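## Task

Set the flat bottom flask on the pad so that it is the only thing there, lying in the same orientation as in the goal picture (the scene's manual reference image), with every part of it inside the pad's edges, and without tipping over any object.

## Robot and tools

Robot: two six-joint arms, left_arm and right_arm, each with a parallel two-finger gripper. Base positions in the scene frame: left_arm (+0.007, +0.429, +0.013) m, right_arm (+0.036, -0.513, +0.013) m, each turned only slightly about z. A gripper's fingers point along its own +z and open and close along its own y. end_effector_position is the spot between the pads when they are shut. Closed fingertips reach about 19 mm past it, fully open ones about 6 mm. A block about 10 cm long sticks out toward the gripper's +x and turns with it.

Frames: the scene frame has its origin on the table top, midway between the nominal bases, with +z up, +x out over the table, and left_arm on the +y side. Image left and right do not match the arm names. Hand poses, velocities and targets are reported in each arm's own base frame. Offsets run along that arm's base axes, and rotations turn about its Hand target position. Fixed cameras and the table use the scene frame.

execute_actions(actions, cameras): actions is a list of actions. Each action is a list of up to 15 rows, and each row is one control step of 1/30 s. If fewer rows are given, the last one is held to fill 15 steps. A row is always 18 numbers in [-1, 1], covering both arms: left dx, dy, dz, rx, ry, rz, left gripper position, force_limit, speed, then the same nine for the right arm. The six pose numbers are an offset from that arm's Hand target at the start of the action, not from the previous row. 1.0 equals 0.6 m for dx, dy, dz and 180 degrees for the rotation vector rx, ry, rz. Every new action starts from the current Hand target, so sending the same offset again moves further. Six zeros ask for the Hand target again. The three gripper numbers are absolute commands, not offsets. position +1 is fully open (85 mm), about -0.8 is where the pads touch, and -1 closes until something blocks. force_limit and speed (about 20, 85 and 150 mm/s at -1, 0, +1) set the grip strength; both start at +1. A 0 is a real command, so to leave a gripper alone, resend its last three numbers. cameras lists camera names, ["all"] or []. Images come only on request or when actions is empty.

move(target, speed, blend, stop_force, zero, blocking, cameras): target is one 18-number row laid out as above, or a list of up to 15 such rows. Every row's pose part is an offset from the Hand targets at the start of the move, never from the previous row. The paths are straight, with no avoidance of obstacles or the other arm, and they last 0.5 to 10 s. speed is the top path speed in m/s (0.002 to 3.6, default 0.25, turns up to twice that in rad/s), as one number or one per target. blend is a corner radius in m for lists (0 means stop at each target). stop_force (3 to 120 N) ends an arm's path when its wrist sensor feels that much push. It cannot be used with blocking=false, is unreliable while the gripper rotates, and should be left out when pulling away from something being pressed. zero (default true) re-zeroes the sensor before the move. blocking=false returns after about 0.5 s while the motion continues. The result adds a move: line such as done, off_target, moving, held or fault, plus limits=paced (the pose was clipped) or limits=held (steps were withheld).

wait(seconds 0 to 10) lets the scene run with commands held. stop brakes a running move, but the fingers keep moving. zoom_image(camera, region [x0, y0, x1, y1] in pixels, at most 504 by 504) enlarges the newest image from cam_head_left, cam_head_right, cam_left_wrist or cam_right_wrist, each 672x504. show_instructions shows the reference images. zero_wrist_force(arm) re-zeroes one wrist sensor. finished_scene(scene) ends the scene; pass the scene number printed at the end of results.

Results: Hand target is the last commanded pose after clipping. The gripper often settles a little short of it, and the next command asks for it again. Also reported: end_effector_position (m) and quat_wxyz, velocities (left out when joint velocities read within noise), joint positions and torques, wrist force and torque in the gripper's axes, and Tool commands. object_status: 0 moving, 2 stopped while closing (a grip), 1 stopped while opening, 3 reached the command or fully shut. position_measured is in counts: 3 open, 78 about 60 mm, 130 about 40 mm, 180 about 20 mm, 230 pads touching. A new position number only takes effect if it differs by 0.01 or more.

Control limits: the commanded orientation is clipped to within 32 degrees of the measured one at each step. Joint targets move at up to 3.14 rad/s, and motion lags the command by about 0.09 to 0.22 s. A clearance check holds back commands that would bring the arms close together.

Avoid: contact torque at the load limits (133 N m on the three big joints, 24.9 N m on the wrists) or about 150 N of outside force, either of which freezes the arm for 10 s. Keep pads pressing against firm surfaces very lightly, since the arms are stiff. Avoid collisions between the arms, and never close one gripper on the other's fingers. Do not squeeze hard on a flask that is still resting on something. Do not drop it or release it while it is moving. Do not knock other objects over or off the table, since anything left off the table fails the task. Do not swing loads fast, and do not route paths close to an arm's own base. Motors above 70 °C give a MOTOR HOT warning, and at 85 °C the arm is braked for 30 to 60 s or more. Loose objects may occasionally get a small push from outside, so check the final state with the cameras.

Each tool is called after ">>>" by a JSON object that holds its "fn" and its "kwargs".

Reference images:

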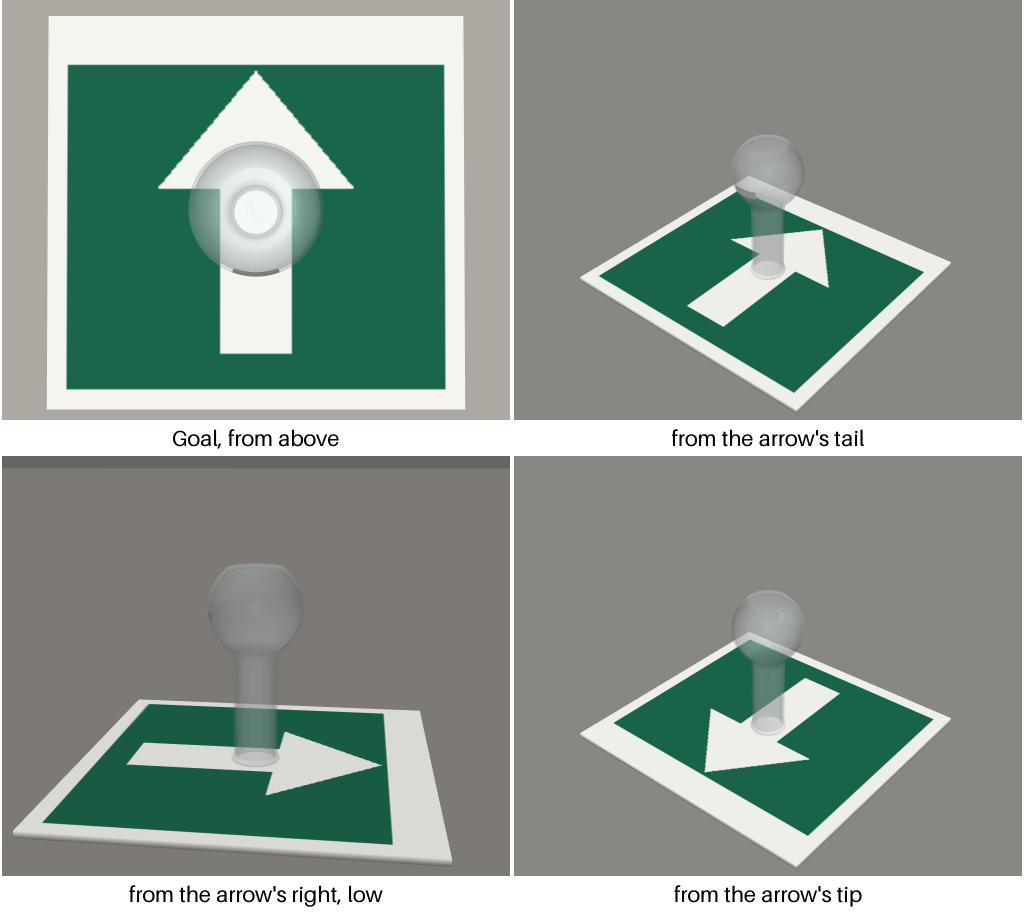

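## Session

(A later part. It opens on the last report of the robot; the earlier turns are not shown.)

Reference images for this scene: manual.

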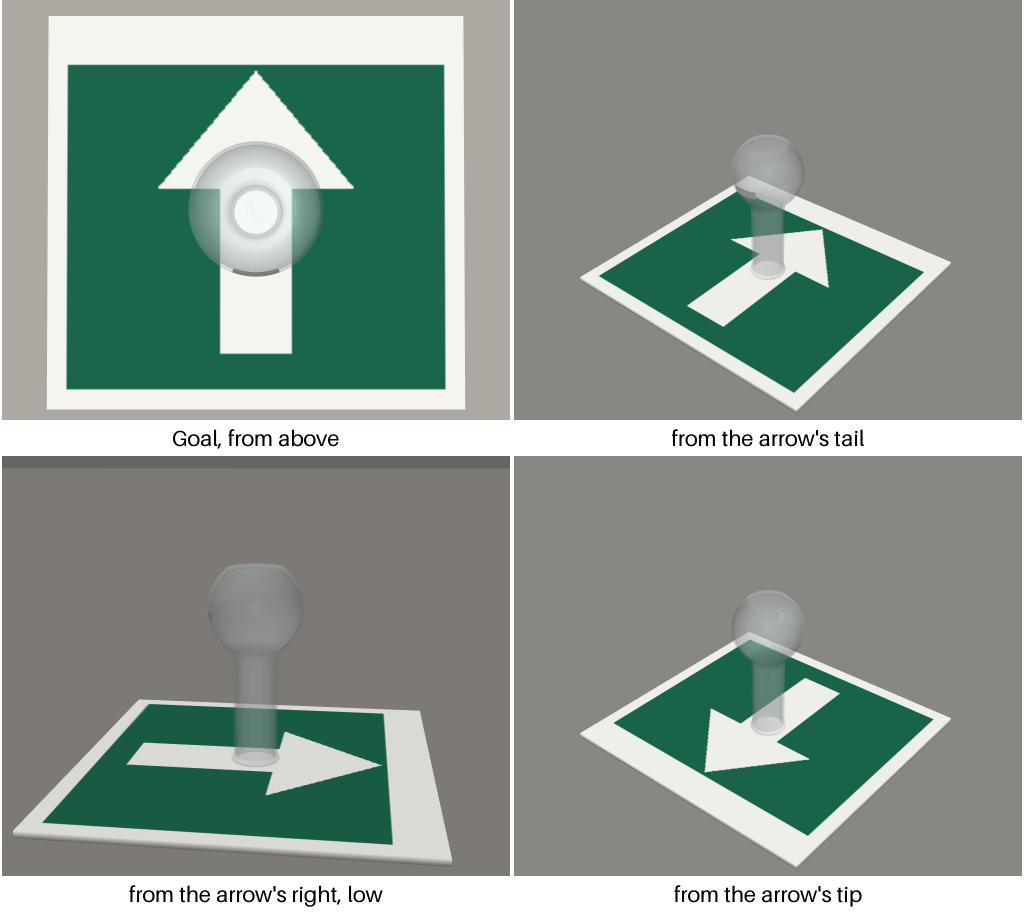

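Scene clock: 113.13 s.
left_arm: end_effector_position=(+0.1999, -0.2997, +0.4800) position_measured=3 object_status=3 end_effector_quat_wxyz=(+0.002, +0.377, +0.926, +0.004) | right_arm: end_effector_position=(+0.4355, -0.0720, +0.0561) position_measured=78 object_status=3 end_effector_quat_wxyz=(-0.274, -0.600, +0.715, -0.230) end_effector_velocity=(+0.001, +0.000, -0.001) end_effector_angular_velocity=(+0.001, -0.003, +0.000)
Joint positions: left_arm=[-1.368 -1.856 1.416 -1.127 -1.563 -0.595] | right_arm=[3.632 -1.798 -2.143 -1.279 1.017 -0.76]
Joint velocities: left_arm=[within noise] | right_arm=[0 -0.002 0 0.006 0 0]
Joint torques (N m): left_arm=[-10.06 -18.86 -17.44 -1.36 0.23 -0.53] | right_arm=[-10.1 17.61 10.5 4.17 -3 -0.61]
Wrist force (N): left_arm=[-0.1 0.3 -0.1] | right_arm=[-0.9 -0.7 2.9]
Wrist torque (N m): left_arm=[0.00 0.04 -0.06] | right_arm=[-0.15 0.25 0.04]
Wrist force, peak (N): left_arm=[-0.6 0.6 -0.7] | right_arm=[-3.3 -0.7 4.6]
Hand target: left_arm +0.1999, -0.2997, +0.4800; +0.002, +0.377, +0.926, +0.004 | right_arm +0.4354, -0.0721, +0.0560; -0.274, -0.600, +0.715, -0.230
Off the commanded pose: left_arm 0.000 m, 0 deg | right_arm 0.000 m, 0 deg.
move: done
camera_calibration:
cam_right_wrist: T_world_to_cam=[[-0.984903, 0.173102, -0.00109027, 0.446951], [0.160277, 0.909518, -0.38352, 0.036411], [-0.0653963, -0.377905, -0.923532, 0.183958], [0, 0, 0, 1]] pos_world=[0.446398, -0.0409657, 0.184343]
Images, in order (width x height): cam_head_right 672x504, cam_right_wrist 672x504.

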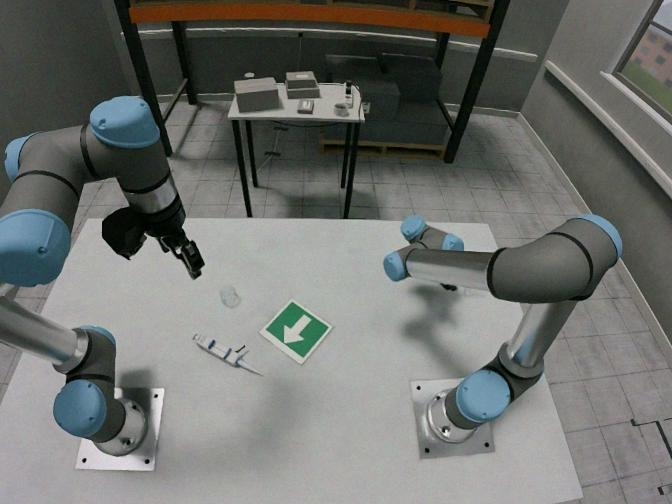

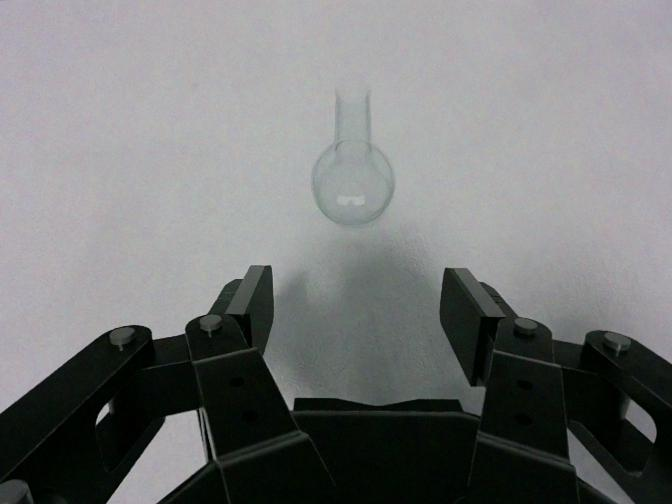

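>>> {"fn": "move", "kwargs": {"target": [[0,0,0,0,0,0,1,1,1,-0.0123,-0.0582,0.0017,0,0,0,0.4,-1,-1],[0,0,0,0,0,0,1,1,1,-0.0238,-0.1243,-0.0725,0,0,0,0.4,-1,-1]], "speed": [0.12,0.06], "blend": [0.01,0], "cameras": ["cam_right_wrist"]}}

Scene clock: 121.30 s.
left_arm: end_effector_position=(+0.1999, -0.2997, +0.4800) position_measured=3 object_status=3 end_effector_quat_wxyz=(+0.002, +0.377, +0.926, +0.004) | right_arm: end_effector_position=(+0.4211, -0.1467, +0.0125) position_measured=78 object_status=3 end_effector_quat_wxyz=(-0.275, -0.600, +0.715, -0.230)
Joint positions: left_arm=[-1.368 -1.856 1.416 -1.127 -1.563 -0.595] | right_arm=[3.491 -1.861 -2.259 -1.016 0.954 -0.91]
Joint torques (N m): left_arm=[-9.86 -19.3 -17.53 -1.5 0.62 -0.32] | right_arm=[10.62 27.08 18.45 1.53 0.7 0.53]
Wrist force (N): left_arm=[-0.1 0.3 -0.3] | right_arm=[-0.8 -0.5 2.7]
Wrist torque (N m): left_arm=[0.01 0.05 -0.06] | right_arm=[-0.12 0.24 -0.07]
Wrist force, peak (N): left_arm=[-0.4 0.4 -0.9] | right_arm=[-0.9 -0.4 3.5]
Hand target: left_arm +0.1999, -0.2997, +0.4800; +0.002, +0.377, +0.926, +0.004 | right_arm +0.4212, -0.1467, +0.0125; -0.274, -0.600, +0.715, -0.230
Off the commanded pose: left_arm 0.000 m, 0 deg | right_arm 0.000 m, 0 deg.
move: done
camera_calibration:
cam_right_wrist: T_world_to_cam=[[-0.984866, 0.173312, -0.00108821, 0.445758], [0.160461, 0.909429, -0.383654, 0.0898509], [-0.0655022, -0.378023, -0.923476, 0.114552], [0, 0, 0, 1]] pos_world=[0.432098, -0.115665, 0.140743]
Images, in order (width x height): cam_right_wrist 672x504.

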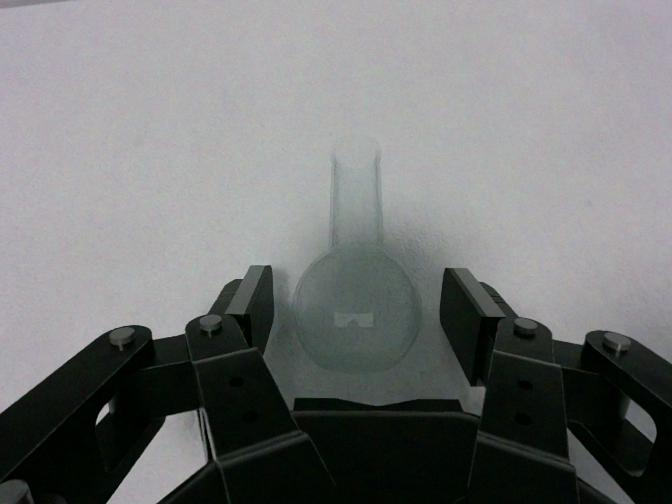

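>>> {"fn": "move", "kwargs": {"target": [0,0,0,0,0,0,1,1,1,0,0,0,0,0,0,-1,-1,-1], "speed": 0.05}}

>>> {"fn": "move", "kwargs": {"target": [0,0,0,0,0,0,1,1,1,0,0,0.12,0,0,0,-1,-1,-1], "speed": 0.1, "cameras": ["cam_right_wrist"]}}

Scene clock: 123.80 s.
left_arm: end_effector_position=(+0.1999, -0.2997, +0.4800) position_measured=3 object_status=3 end_effector_quat_wxyz=(+0.002, +0.377, +0.926, +0.004) | right_arm: end_effector_position=(+0.4212, -0.1467, +0.0125) position_measured=125 object_status=2 end_effector_quat_wxyz=(-0.274, -0.600, +0.715, -0.230)
Joint positions: left_arm=[-1.368 -1.856 1.416 -1.127 -1.563 -0.595] | right_arm=[3.491 -1.861 -2.259 -1.016 0.954 -0.91]
Joint torques (N m): left_arm=[-10.13 -18.22 -19.35 -1.37 0.42 -0.52] | right_arm=[8.21 29.91 18.03 3.29 0.66 -1.06]
Wrist force (N): left_arm=[-0.2 0.2 -0.2] | right_arm=[1.8 0.7 -2.2]
Wrist torque (N m): left_arm=[-0.01 0.06 -0.06] | right_arm=[-0.19 0.19 -0.09]
Wrist force, peak (N): left_arm=[-0.4 0.5 -0.6] | right_arm=[-0.8 -0.6 2.9]
Hand target: left_arm +0.1999, -0.2997, +0.4800; +0.002, +0.377, +0.926, +0.004 | right_arm +0.4212, -0.1467, +0.0125; -0.274, -0.600, +0.715, -0.230
Off the commanded pose: left_arm 0.000 m, 0 deg | right_arm 0.000 m, 0 deg.
move: done

Scene clock: 124.97 s.
left_arm: end_effector_position=(+0.1999, -0.2997, +0.4800) position_measured=3 object_status=3 end_effector_quat_wxyz=(+0.002, +0.377, +0.926, +0.004) | right_arm: end_effector_position=(+0.4212, -0.1467, +0.0845) position_measured=125 object_status=2 end_effector_quat_wxyz=(-0.274, -0.600, +0.715, -0.230)
Joint positions: left_arm=[-1.368 -1.856 1.416 -1.127 -1.563 -0.595] | right_arm=[3.491 -1.698 -2.194 -1.243 0.954 -0.91]
Joint torques (N m): left_arm=[-9.33 -17.93 -17.27 -1.58 0.6 -0.23] | right_arm=[9.53 29.1 15.08 -0.11 0.33 -0.03]
Wrist force (N): left_arm=[-0.1 0.2 -0.5] | right_arm=[-1.0 -0.7 2.8]
Wrist torque (N m): left_arm=[-0.02 0.04 -0.06] | right_arm=[-0.16 0.25 -0.06]
Wrist force, peak (N): left_arm=[-0.5 0.4 -0.7] | right_arm=[-2.1 -0.6 3.9]
Hand target: left_arm +0.1999, -0.2997, +0.4800; +0.002, +0.377, +0.926, +0.004 | right_arm +0.4212, -0.1467, +0.0845; -0.274, -0.600, +0.715, -0.230
Off the commanded pose: left_arm 0.000 m, 0 deg | right_arm 0.000 m, 0 deg.
move: done
camera_calibration:
cam_right_wrist: T_world_to_cam=[[-0.984852, 0.17339, -0.00141991, 0.446008], [0.16067, 0.909461, -0.383492, 0.117336], [-0.0652024, -0.377911, -0.923543, 0.180946], [0, 0, 0, 1]] pos_world=[0.432198, -0.115665, 0.212742]
Images, in order (width x height): cam_right_wrist 672x504.

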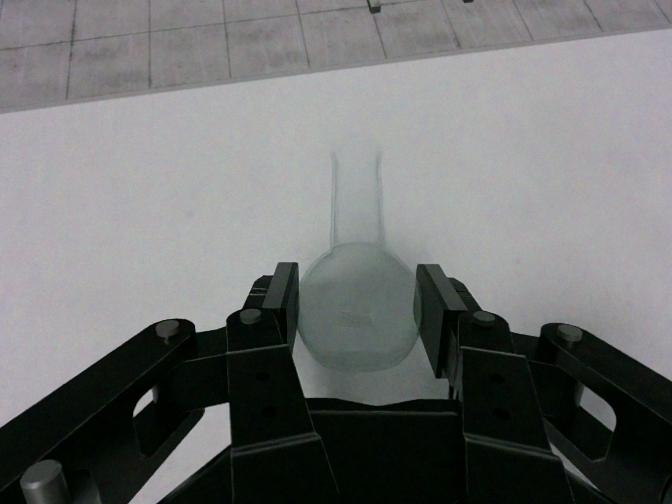

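>>> {"fn": "move", "kwargs": {"target": [[0.05,0.13,0,0,0,0,1,1,1,-0.0353,0.1612,0.2592,0,0,0,-1,-1,-1],[0.1667,0.4163,-0.05,0,0,0,1,1,1,-0.1353,0.5778,0.2758,0,0,-0.639,-1,-1,-1]], "speed": [0.25,0.4], "blend": [0.05,0]}}

>>> {"fn": "move", "kwargs": {"target": [0,0,0,0,0,0,1,1,1,-0.1,0.43,-0.08,-0.2581,-0.3686,0,-1,-1,-1], "speed": 0.35, "cameras": ["cam_right_wrist","cam_head_left","cam_head_right"]}}

Scene clock: 141.53 s.
left_arm: end_effector_position=(+0.3000, -0.0500, +0.4499) position_measured=3 object_status=3 end_effector_quat_wxyz=(+0.002, +0.377, +0.926, +0.004) | right_arm: end_effector_position=(+0.3400, +0.2000, +0.2500) position_measured=125 object_status=2 end_effector_quat_wxyz=(-0.341, +0.281, +0.890, +0.108)
Joint positions: left_arm=[-0.627 -2.022 1.597 -1.148 -1.562 0.146] | right_arm=[3.624 -1.579 -1.842 -1.682 2.207 0.963]
Joint torques (N m): left_arm=[-5.03 -11.08 -31.2 -1.25 -0.05 -0.66] | right_arm=[-9.87 23.3 15.84 4.65 3.14 1.44]
Wrist force (N): left_arm=[-0.1 -0.4 0.0] | right_arm=[-1.0 -0.7 3.0]
Wrist torque (N m): left_arm=[-0.05 0.01 0.00] | right_arm=[-0.17 0.24 -0.05]
Wrist force, peak (N): left_arm=[-0.7 -1.0 -0.4] | right_arm=[-2.0 -1.3 5.8]
Hand target: left_arm +0.3000, -0.0500, +0.4500; +0.002, +0.377, +0.926, +0.004 | right_arm +0.3400, +0.2000, +0.2500; -0.341, +0.281, +0.890, +0.108
Off the commanded pose: left_arm 0.000 m, 0 deg | right_arm 0.000 m, 0 deg.
move: done

Scene clock: 144.10 s.
left_arm: end_effector_position=(+0.3000, -0.0500, +0.4500) position_measured=3 object_status=3 end_effector_quat_wxyz=(+0.002, +0.377, +0.926, +0.004) | right_arm: end_effector_position=(+0.2800, +0.4580, +0.2020) position_measured=125 object_status=2 end_effector_quat_wxyz=(+0.319, +0.283, +0.899, -0.100)
Joint positions: left_arm=[-0.627 -2.022 1.597 -1.148 -1.562 0.146] | right_arm=[4.687 -1.796 -1.696 -1.641 1.018 2.277]
Joint torques (N m): left_arm=[-11.61 -11.11 -34.5 -1.47 1.15 1.74] | right_arm=[6.41 21.81 27.2 -0.57 -3.42 0.93]
Wrist force (N): left_arm=[0.0 -0.1 0.1] | right_arm=[0.1 -1.2 3.5]
Wrist torque (N m): left_arm=[0.01 0.00 0.00] | right_arm=[-0.22 0.16 0.27]
Wrist force, peak (N): left_arm=[0.3 -0.4 0.5] | right_arm=[-1.0 -1.1 4.5]
Hand target: left_arm +0.3000, -0.0500, +0.4500; +0.002, +0.377, +0.926, +0.004 | right_arm +0.2800, +0.4580, +0.2020; +0.319, +0.283, +0.899, -0.100
Off the commanded pose: left_arm 0.000 m, 0 deg | right_arm 0.000 m, 0 deg.
move: done
camera_calibration:
cam_right_wrist: T_world_to_cam=[[0.574629, 0.818414, -0.000247156, -0.530043], [0.428659, -0.300715, 0.851952, -0.135234], [0.697175, -0.489662, -0.523619, 0.265658], [0, 0, 0, 1]] pos_world=[0.177338, 0.523211, 0.254186]
Images, in order (width x height): cam_head_left 672x504, cam_head_right 672x504, cam_right_wrist 672x504.

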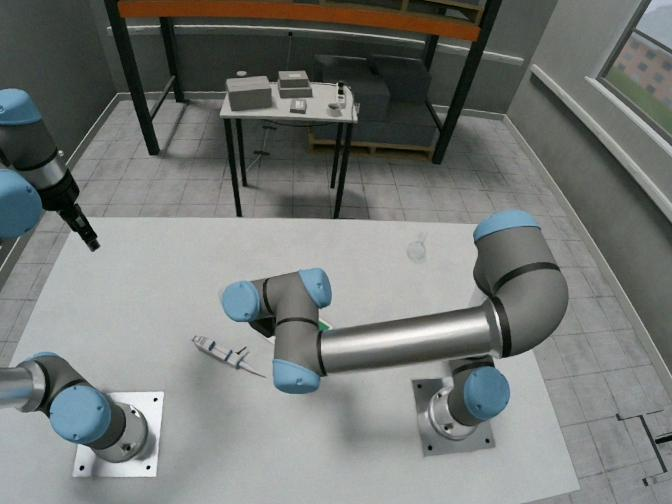

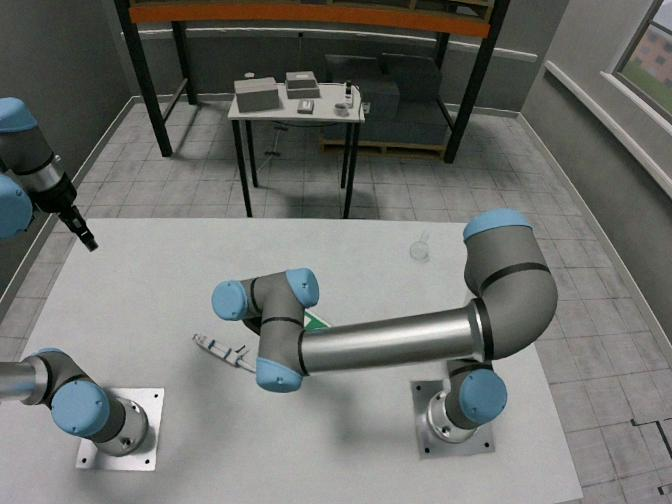

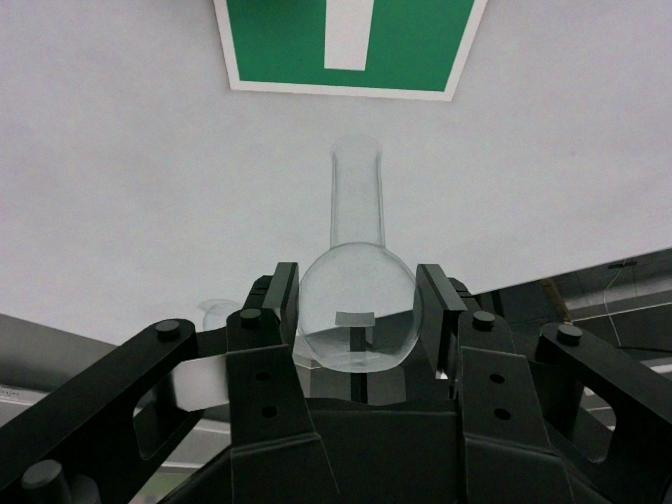

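>>> {"fn": "zoom_image", "kwargs": {"camera": "cam_right_wrist", "region": [290, 120, 430, 400]}}

Scaled by 1.800 from the camera's 672x504 image, which has a finer 960x720 frame.

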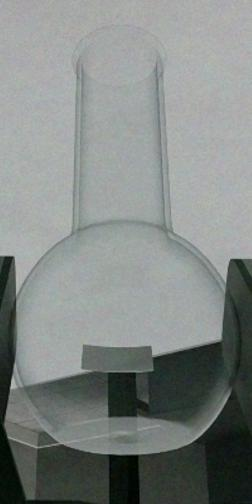

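>>> {"fn": "move", "kwargs": {"target": [0,0,0,0,0,0,1,1,1,-0.005,0.005,-0.21,0,0,-0.006,-1,-1,-1], "speed": 0.15, "cameras": ["cam_right_wrist","cam_head_left","cam_head_right"]}}

>>> {"fn": "zoom_image", "kwargs": {"camera": "cam_head_right", "region": [240, 280, 340, 380]}}

Scene clock: 151.77 s.
left_arm: end_effector_position=(+0.3000, -0.0500, +0.4500) position_measured=3 object_status=3 end_effector_quat_wxyz=(+0.002, +0.377, +0.926, +0.004) | right_arm: end_effector_position=(+0.2769, +0.4610, +0.0761) position_measured=125 object_status=2 end_effector_quat_wxyz=(+0.318, +0.292, +0.896, -0.103)
Joint positions: left_arm=[-0.627 -2.022 1.597 -1.148 -1.562 0.146] | right_arm=[4.69 -1.952 -1.846 -1.347 1.027 2.3]
Joint torques (N m): left_arm=[-12.8 -11.2 -34.63 -1.41 1.16 1.63] | right_arm=[-6.42 25.02 16.36 3.88 -2.7 -1.74]
Wrist force (N): left_arm=[-0.2 -0.1 0.3] | right_arm=[-0.1 -1.3 3.5]
Wrist torque (N m): left_arm=[0.00 0.04 0.00] | right_arm=[-0.25 0.20 0.21]
Wrist force, peak (N): left_arm=[0.2 -0.6 0.4] | right_arm=[1.5 -1.3 5.0]
Hand target: left_arm +0.3000, -0.0500, +0.4500; +0.002, +0.377, +0.926, +0.004 | right_arm +0.2770, +0.4610, +0.0760; +0.318, +0.292, +0.896, -0.103
Off the commanded pose: left_arm 0.000 m, 0 deg | right_arm 0.000 m, 0 deg.
move: done
camera_calibration:
cam_right_wrist: T_world_to_cam=[[0.589805, 0.807546, -0.00037552, -0.529996], [0.422822, -0.308419, 0.852115, -0.0205258], [0.688006, -0.50274, -0.523355, 0.21189], [0, 0, 0, 1]] pos_world=[0.175491, 0.528191, 0.128185]
Images, in order (width x height): cam_head_left 672x504, cam_head_right 672x504, cam_right_wrist 672x504.

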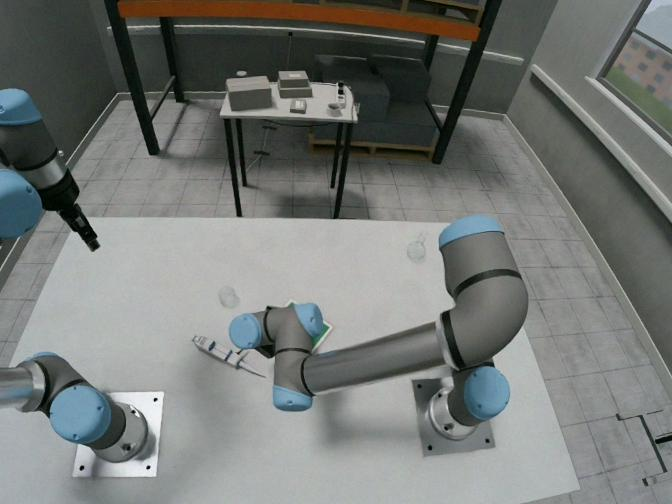

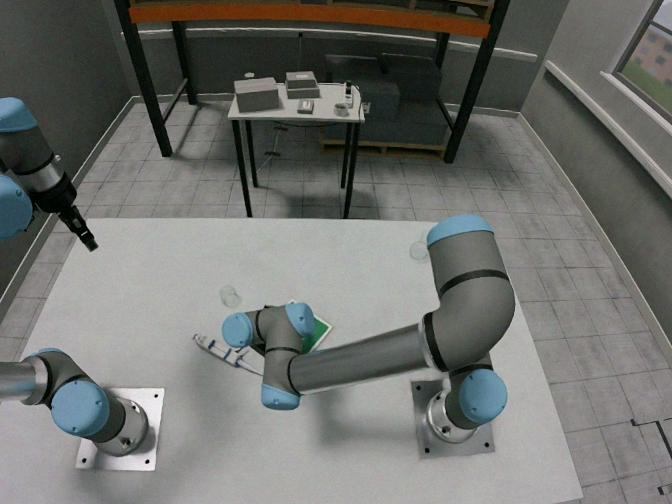

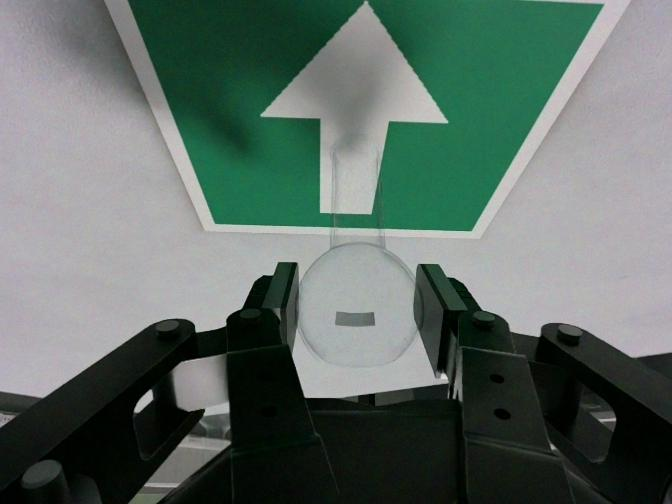

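Scaled by 5.040 from the camera's 672x504 image, which has a finer 960x720 frame.

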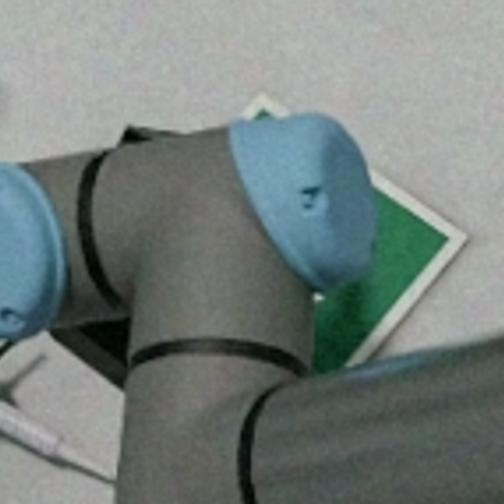

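>>> {"fn": "move", "kwargs": {"target": [0,0,0,0,0,0,1,1,1,0,0,-0.05,0,0,0,-1,-1,-1], "speed": 0.006, "stop_force": 3, "cameras": ["cam_right_wrist"]}}

>>> {"fn": "zoom_image", "kwargs": {"camera": "cam_right_wrist", "region": [290, 120, 430, 400]}}

Scene clock: 157.83 s.
left_arm: end_effector_position=(+0.3000, -0.0500, +0.4500) position_measured=3 object_status=3 end_effector_quat_wxyz=(+0.002, +0.377, +0.926, +0.004) | right_arm: end_effector_position=(+0.2770, +0.4610, +0.0621) position_measured=125 object_status=2 end_effector_quat_wxyz=(+0.318, +0.292, +0.896, -0.103)
Joint positions: left_arm=[-0.627 -2.022 1.597 -1.148 -1.562 0.146] | right_arm=[4.689 -1.974 -1.859 -1.312 1.027 2.3]
Joint torques (N m): left_arm=[-10.2 -9.83 -33.55 -1.72 1.1 1.38] | right_arm=[-9.31 40.3 23.18 -0.63 -2.37 -0.81]
Wrist force (N): left_arm=[0.2 -0.5 0.2] | right_arm=[-2.1 -1.2 1.5]
Wrist torque (N m): left_arm=[-0.06 -0.03 0.01] | right_arm=[-0.23 0.21 0.21]
Wrist force, peak (N): left_arm=[0.1 -0.5 0.5] | right_arm=[0.1 -1.3 3.7]
Hand target: left_arm +0.3000, -0.0500, +0.4500; +0.002, +0.377, +0.926, +0.004 | right_arm +0.2770, +0.4610, +0.0621; +0.318, +0.292, +0.896, -0.103 (not the last commanded pose)
Off the commanded pose: left_arm 0.000 m, 0 deg | right_arm 0.016 m, 0 deg.
move: contact (right_arm)
camera_calibration:
cam_right_wrist: T_world_to_cam=[[0.589862, 0.807504, -0.000255788, -0.530062], [0.42274, -0.308532, 0.852114, -0.00856478], [0.688006, -0.502738, -0.523356, 0.204493], [0, 0, 0, 1]] pos_world=[0.175592, 0.528191, 0.114185]
Images, in order (width x height): cam_right_wrist 672x504.

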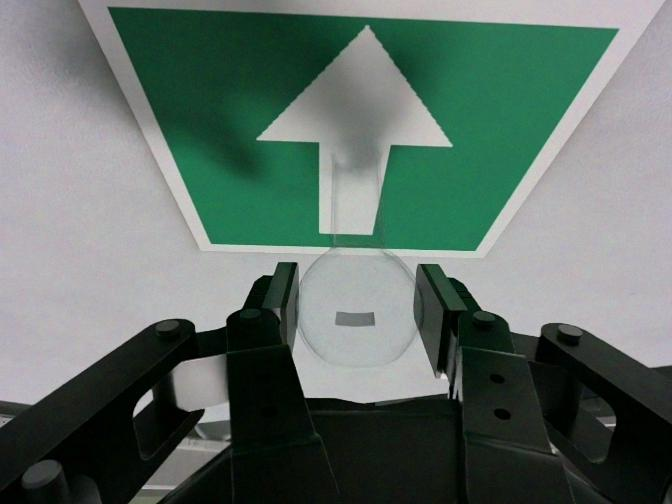

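Scaled by 1.800 from the camera's 672x504 image, which has a finer 960x720 frame.

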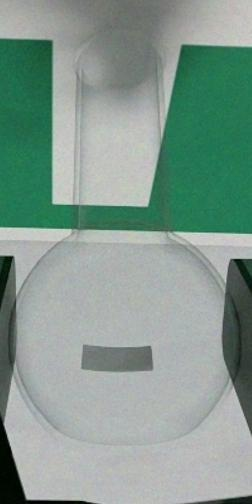

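>>> {"fn": "move", "kwargs": {"target": [0,0,0,0,0,0,1,1,1,0,0,0.0005,0,0,0,0.18,-1,-1], "speed": 0.05, "cameras": ["cam_right_wrist"]}}

Scene clock: 162.17 s.
left_arm: end_effector_position=(+0.3000, -0.0500, +0.4500) position_measured=3 object_status=3 end_effector_quat_wxyz=(+0.002, +0.377, +0.926, +0.004) | right_arm: end_effector_position=(+0.2770, +0.4610, +0.0624) position_measured=107 object_status=3 end_effector_quat_wxyz=(+0.318, +0.292, +0.896, -0.103)
Joint positions: left_arm=[-0.627 -2.022 1.597 -1.148 -1.562 0.146] | right_arm=[4.689 -1.973 -1.859 -1.313 1.027 2.3]
Joint torques (N m): left_arm=[-10.45 -10.93 -34.47 -1.86 0.95 1.33] | right_arm=[-8.11 41.12 24.69 -0.64 -0.57 -0.54]
Wrist force (N): left_arm=[0.2 -0.4 0.4] | right_arm=[-0.2 -1.0 3.4]
Wrist torque (N m): left_arm=[-0.04 -0.04 0.00] | right_arm=[-0.21 0.18 0.21]
Wrist force, peak (N): left_arm=[0.2 -0.7 0.4] | right_arm=[-0.1 -1.3 3.5]
Hand target: left_arm +0.3000, -0.0500, +0.4500; +0.002, +0.377, +0.926, +0.004 | right_arm +0.2770, +0.4610, +0.0624; +0.318, +0.292, +0.896, -0.103
Off the commanded pose: left_arm 0.000 m, 0 deg | right_arm 0.000 m, 0 deg.
move: done
camera_calibration:
cam_right_wrist: T_world_to_cam=[[0.589862, 0.807504, -0.000255788, -0.530062], [0.42274, -0.308532, 0.852114, -0.00882042], [0.688006, -0.502738, -0.523356, 0.20465], [0, 0, 0, 1]] pos_world=[0.175592, 0.528191, 0.114485]
Images, in order (width x height): cam_right_wrist 672x504.

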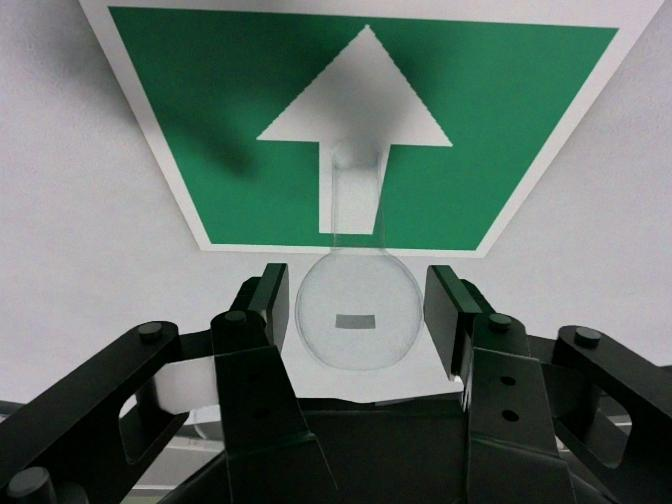

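>>> {"fn": "move", "kwargs": {"target": [[0,0,0,0,0,0,1,1,1,0,0,0,0,0,0,0.6,-1,-1],[0,0,0,0,0,0,1,1,1,-0.06,0.0437,0.0925,0,0,0,0.6,-1,-1],[0,0,0,0,0,0,1,1,1,-0.1,0.0728,0.25,0,0,0,0.6,-1,-1]], "speed": [0.05,0.06,0.15], "blend": [0,0.02,0], "cameras": ["cam_right_wrist"]}}

Scene clock: 166.73 s.
left_arm: end_effector_position=(+0.3000, -0.0500, +0.4500) position_measured=3 object_status=3 end_effector_quat_wxyz=(+0.002, +0.377, +0.926, +0.004) | right_arm: end_effector_position=(+0.2169, +0.5047, +0.2123) position_measured=53 object_status=3 end_effector_quat_wxyz=(+0.318, +0.292, +0.896, -0.103)
Joint positions: left_arm=[-0.627 -2.022 1.597 -1.148 -1.562 0.146] | right_arm=[4.792 -1.873 -1.552 -1.772 1.072 2.405]
Joint torques (N m): left_arm=[-11.44 -10.73 -34.68 -1.78 1.17 1.36] | right_arm=[-10.28 29.52 28.12 -0.56 -2.73 -1.66]
Wrist force (N): left_arm=[-0.1 -0.3 0.3] | right_arm=[0.0 -1.0 3.4]
Wrist torque (N m): left_arm=[-0.03 0.01 0.00] | right_arm=[-0.20 0.13 0.24]
Wrist force, peak (N): left_arm=[-0.1 -0.7 0.3] | right_arm=[-0.4 -1.1 4.5]
Hand target: left_arm +0.3000, -0.0500, +0.4500; +0.002, +0.377, +0.926, +0.004 | right_arm +0.2170, +0.5047, +0.2124; +0.318, +0.292, +0.896, -0.103
Off the commanded pose: left_arm 0.000 m, 0 deg | right_arm 0.000 m, 0 deg.
move: done
camera_calibration:
cam_right_wrist: T_world_to_cam=[[0.589815, 0.807538, -0.000196136, -0.52989], [0.422867, -0.30865, 0.852008, -0.0976675], [0.687969, -0.502611, -0.523528, 0.34645], [0, 0, 0, 1]] pos_world=[0.115492, 0.571891, 0.264486]
Images, in order (width x height): cam_right_wrist 672x504.

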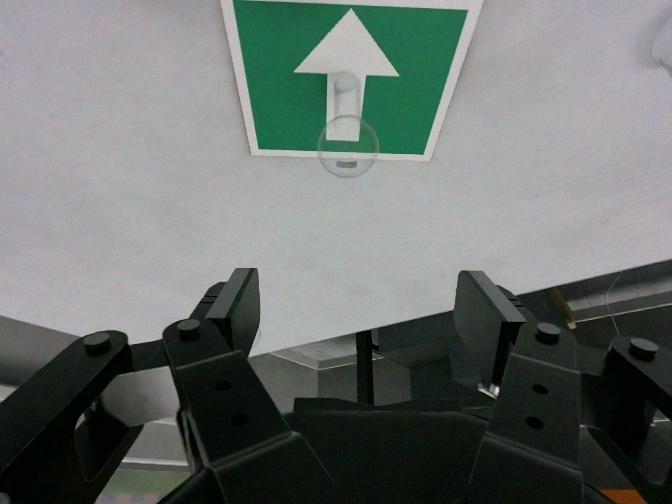

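>>> {"fn": "zoom_image", "kwargs": {"camera": "cam_right_wrist", "region": [220, 0, 490, 200]}}

Scaled by 1.867 from the camera's 672x504 image, which has a finer 960x720 frame.

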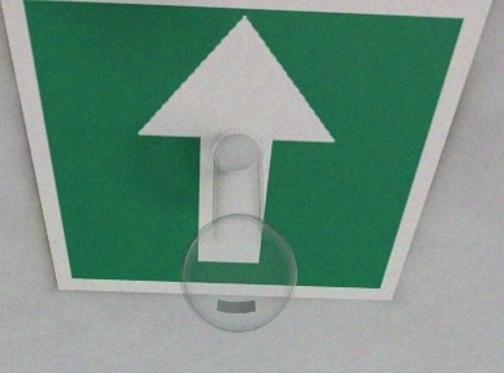

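>>> {"fn": "finished_scene", "kwargs": {"scene": 2}}

The scene is finished: the task was done.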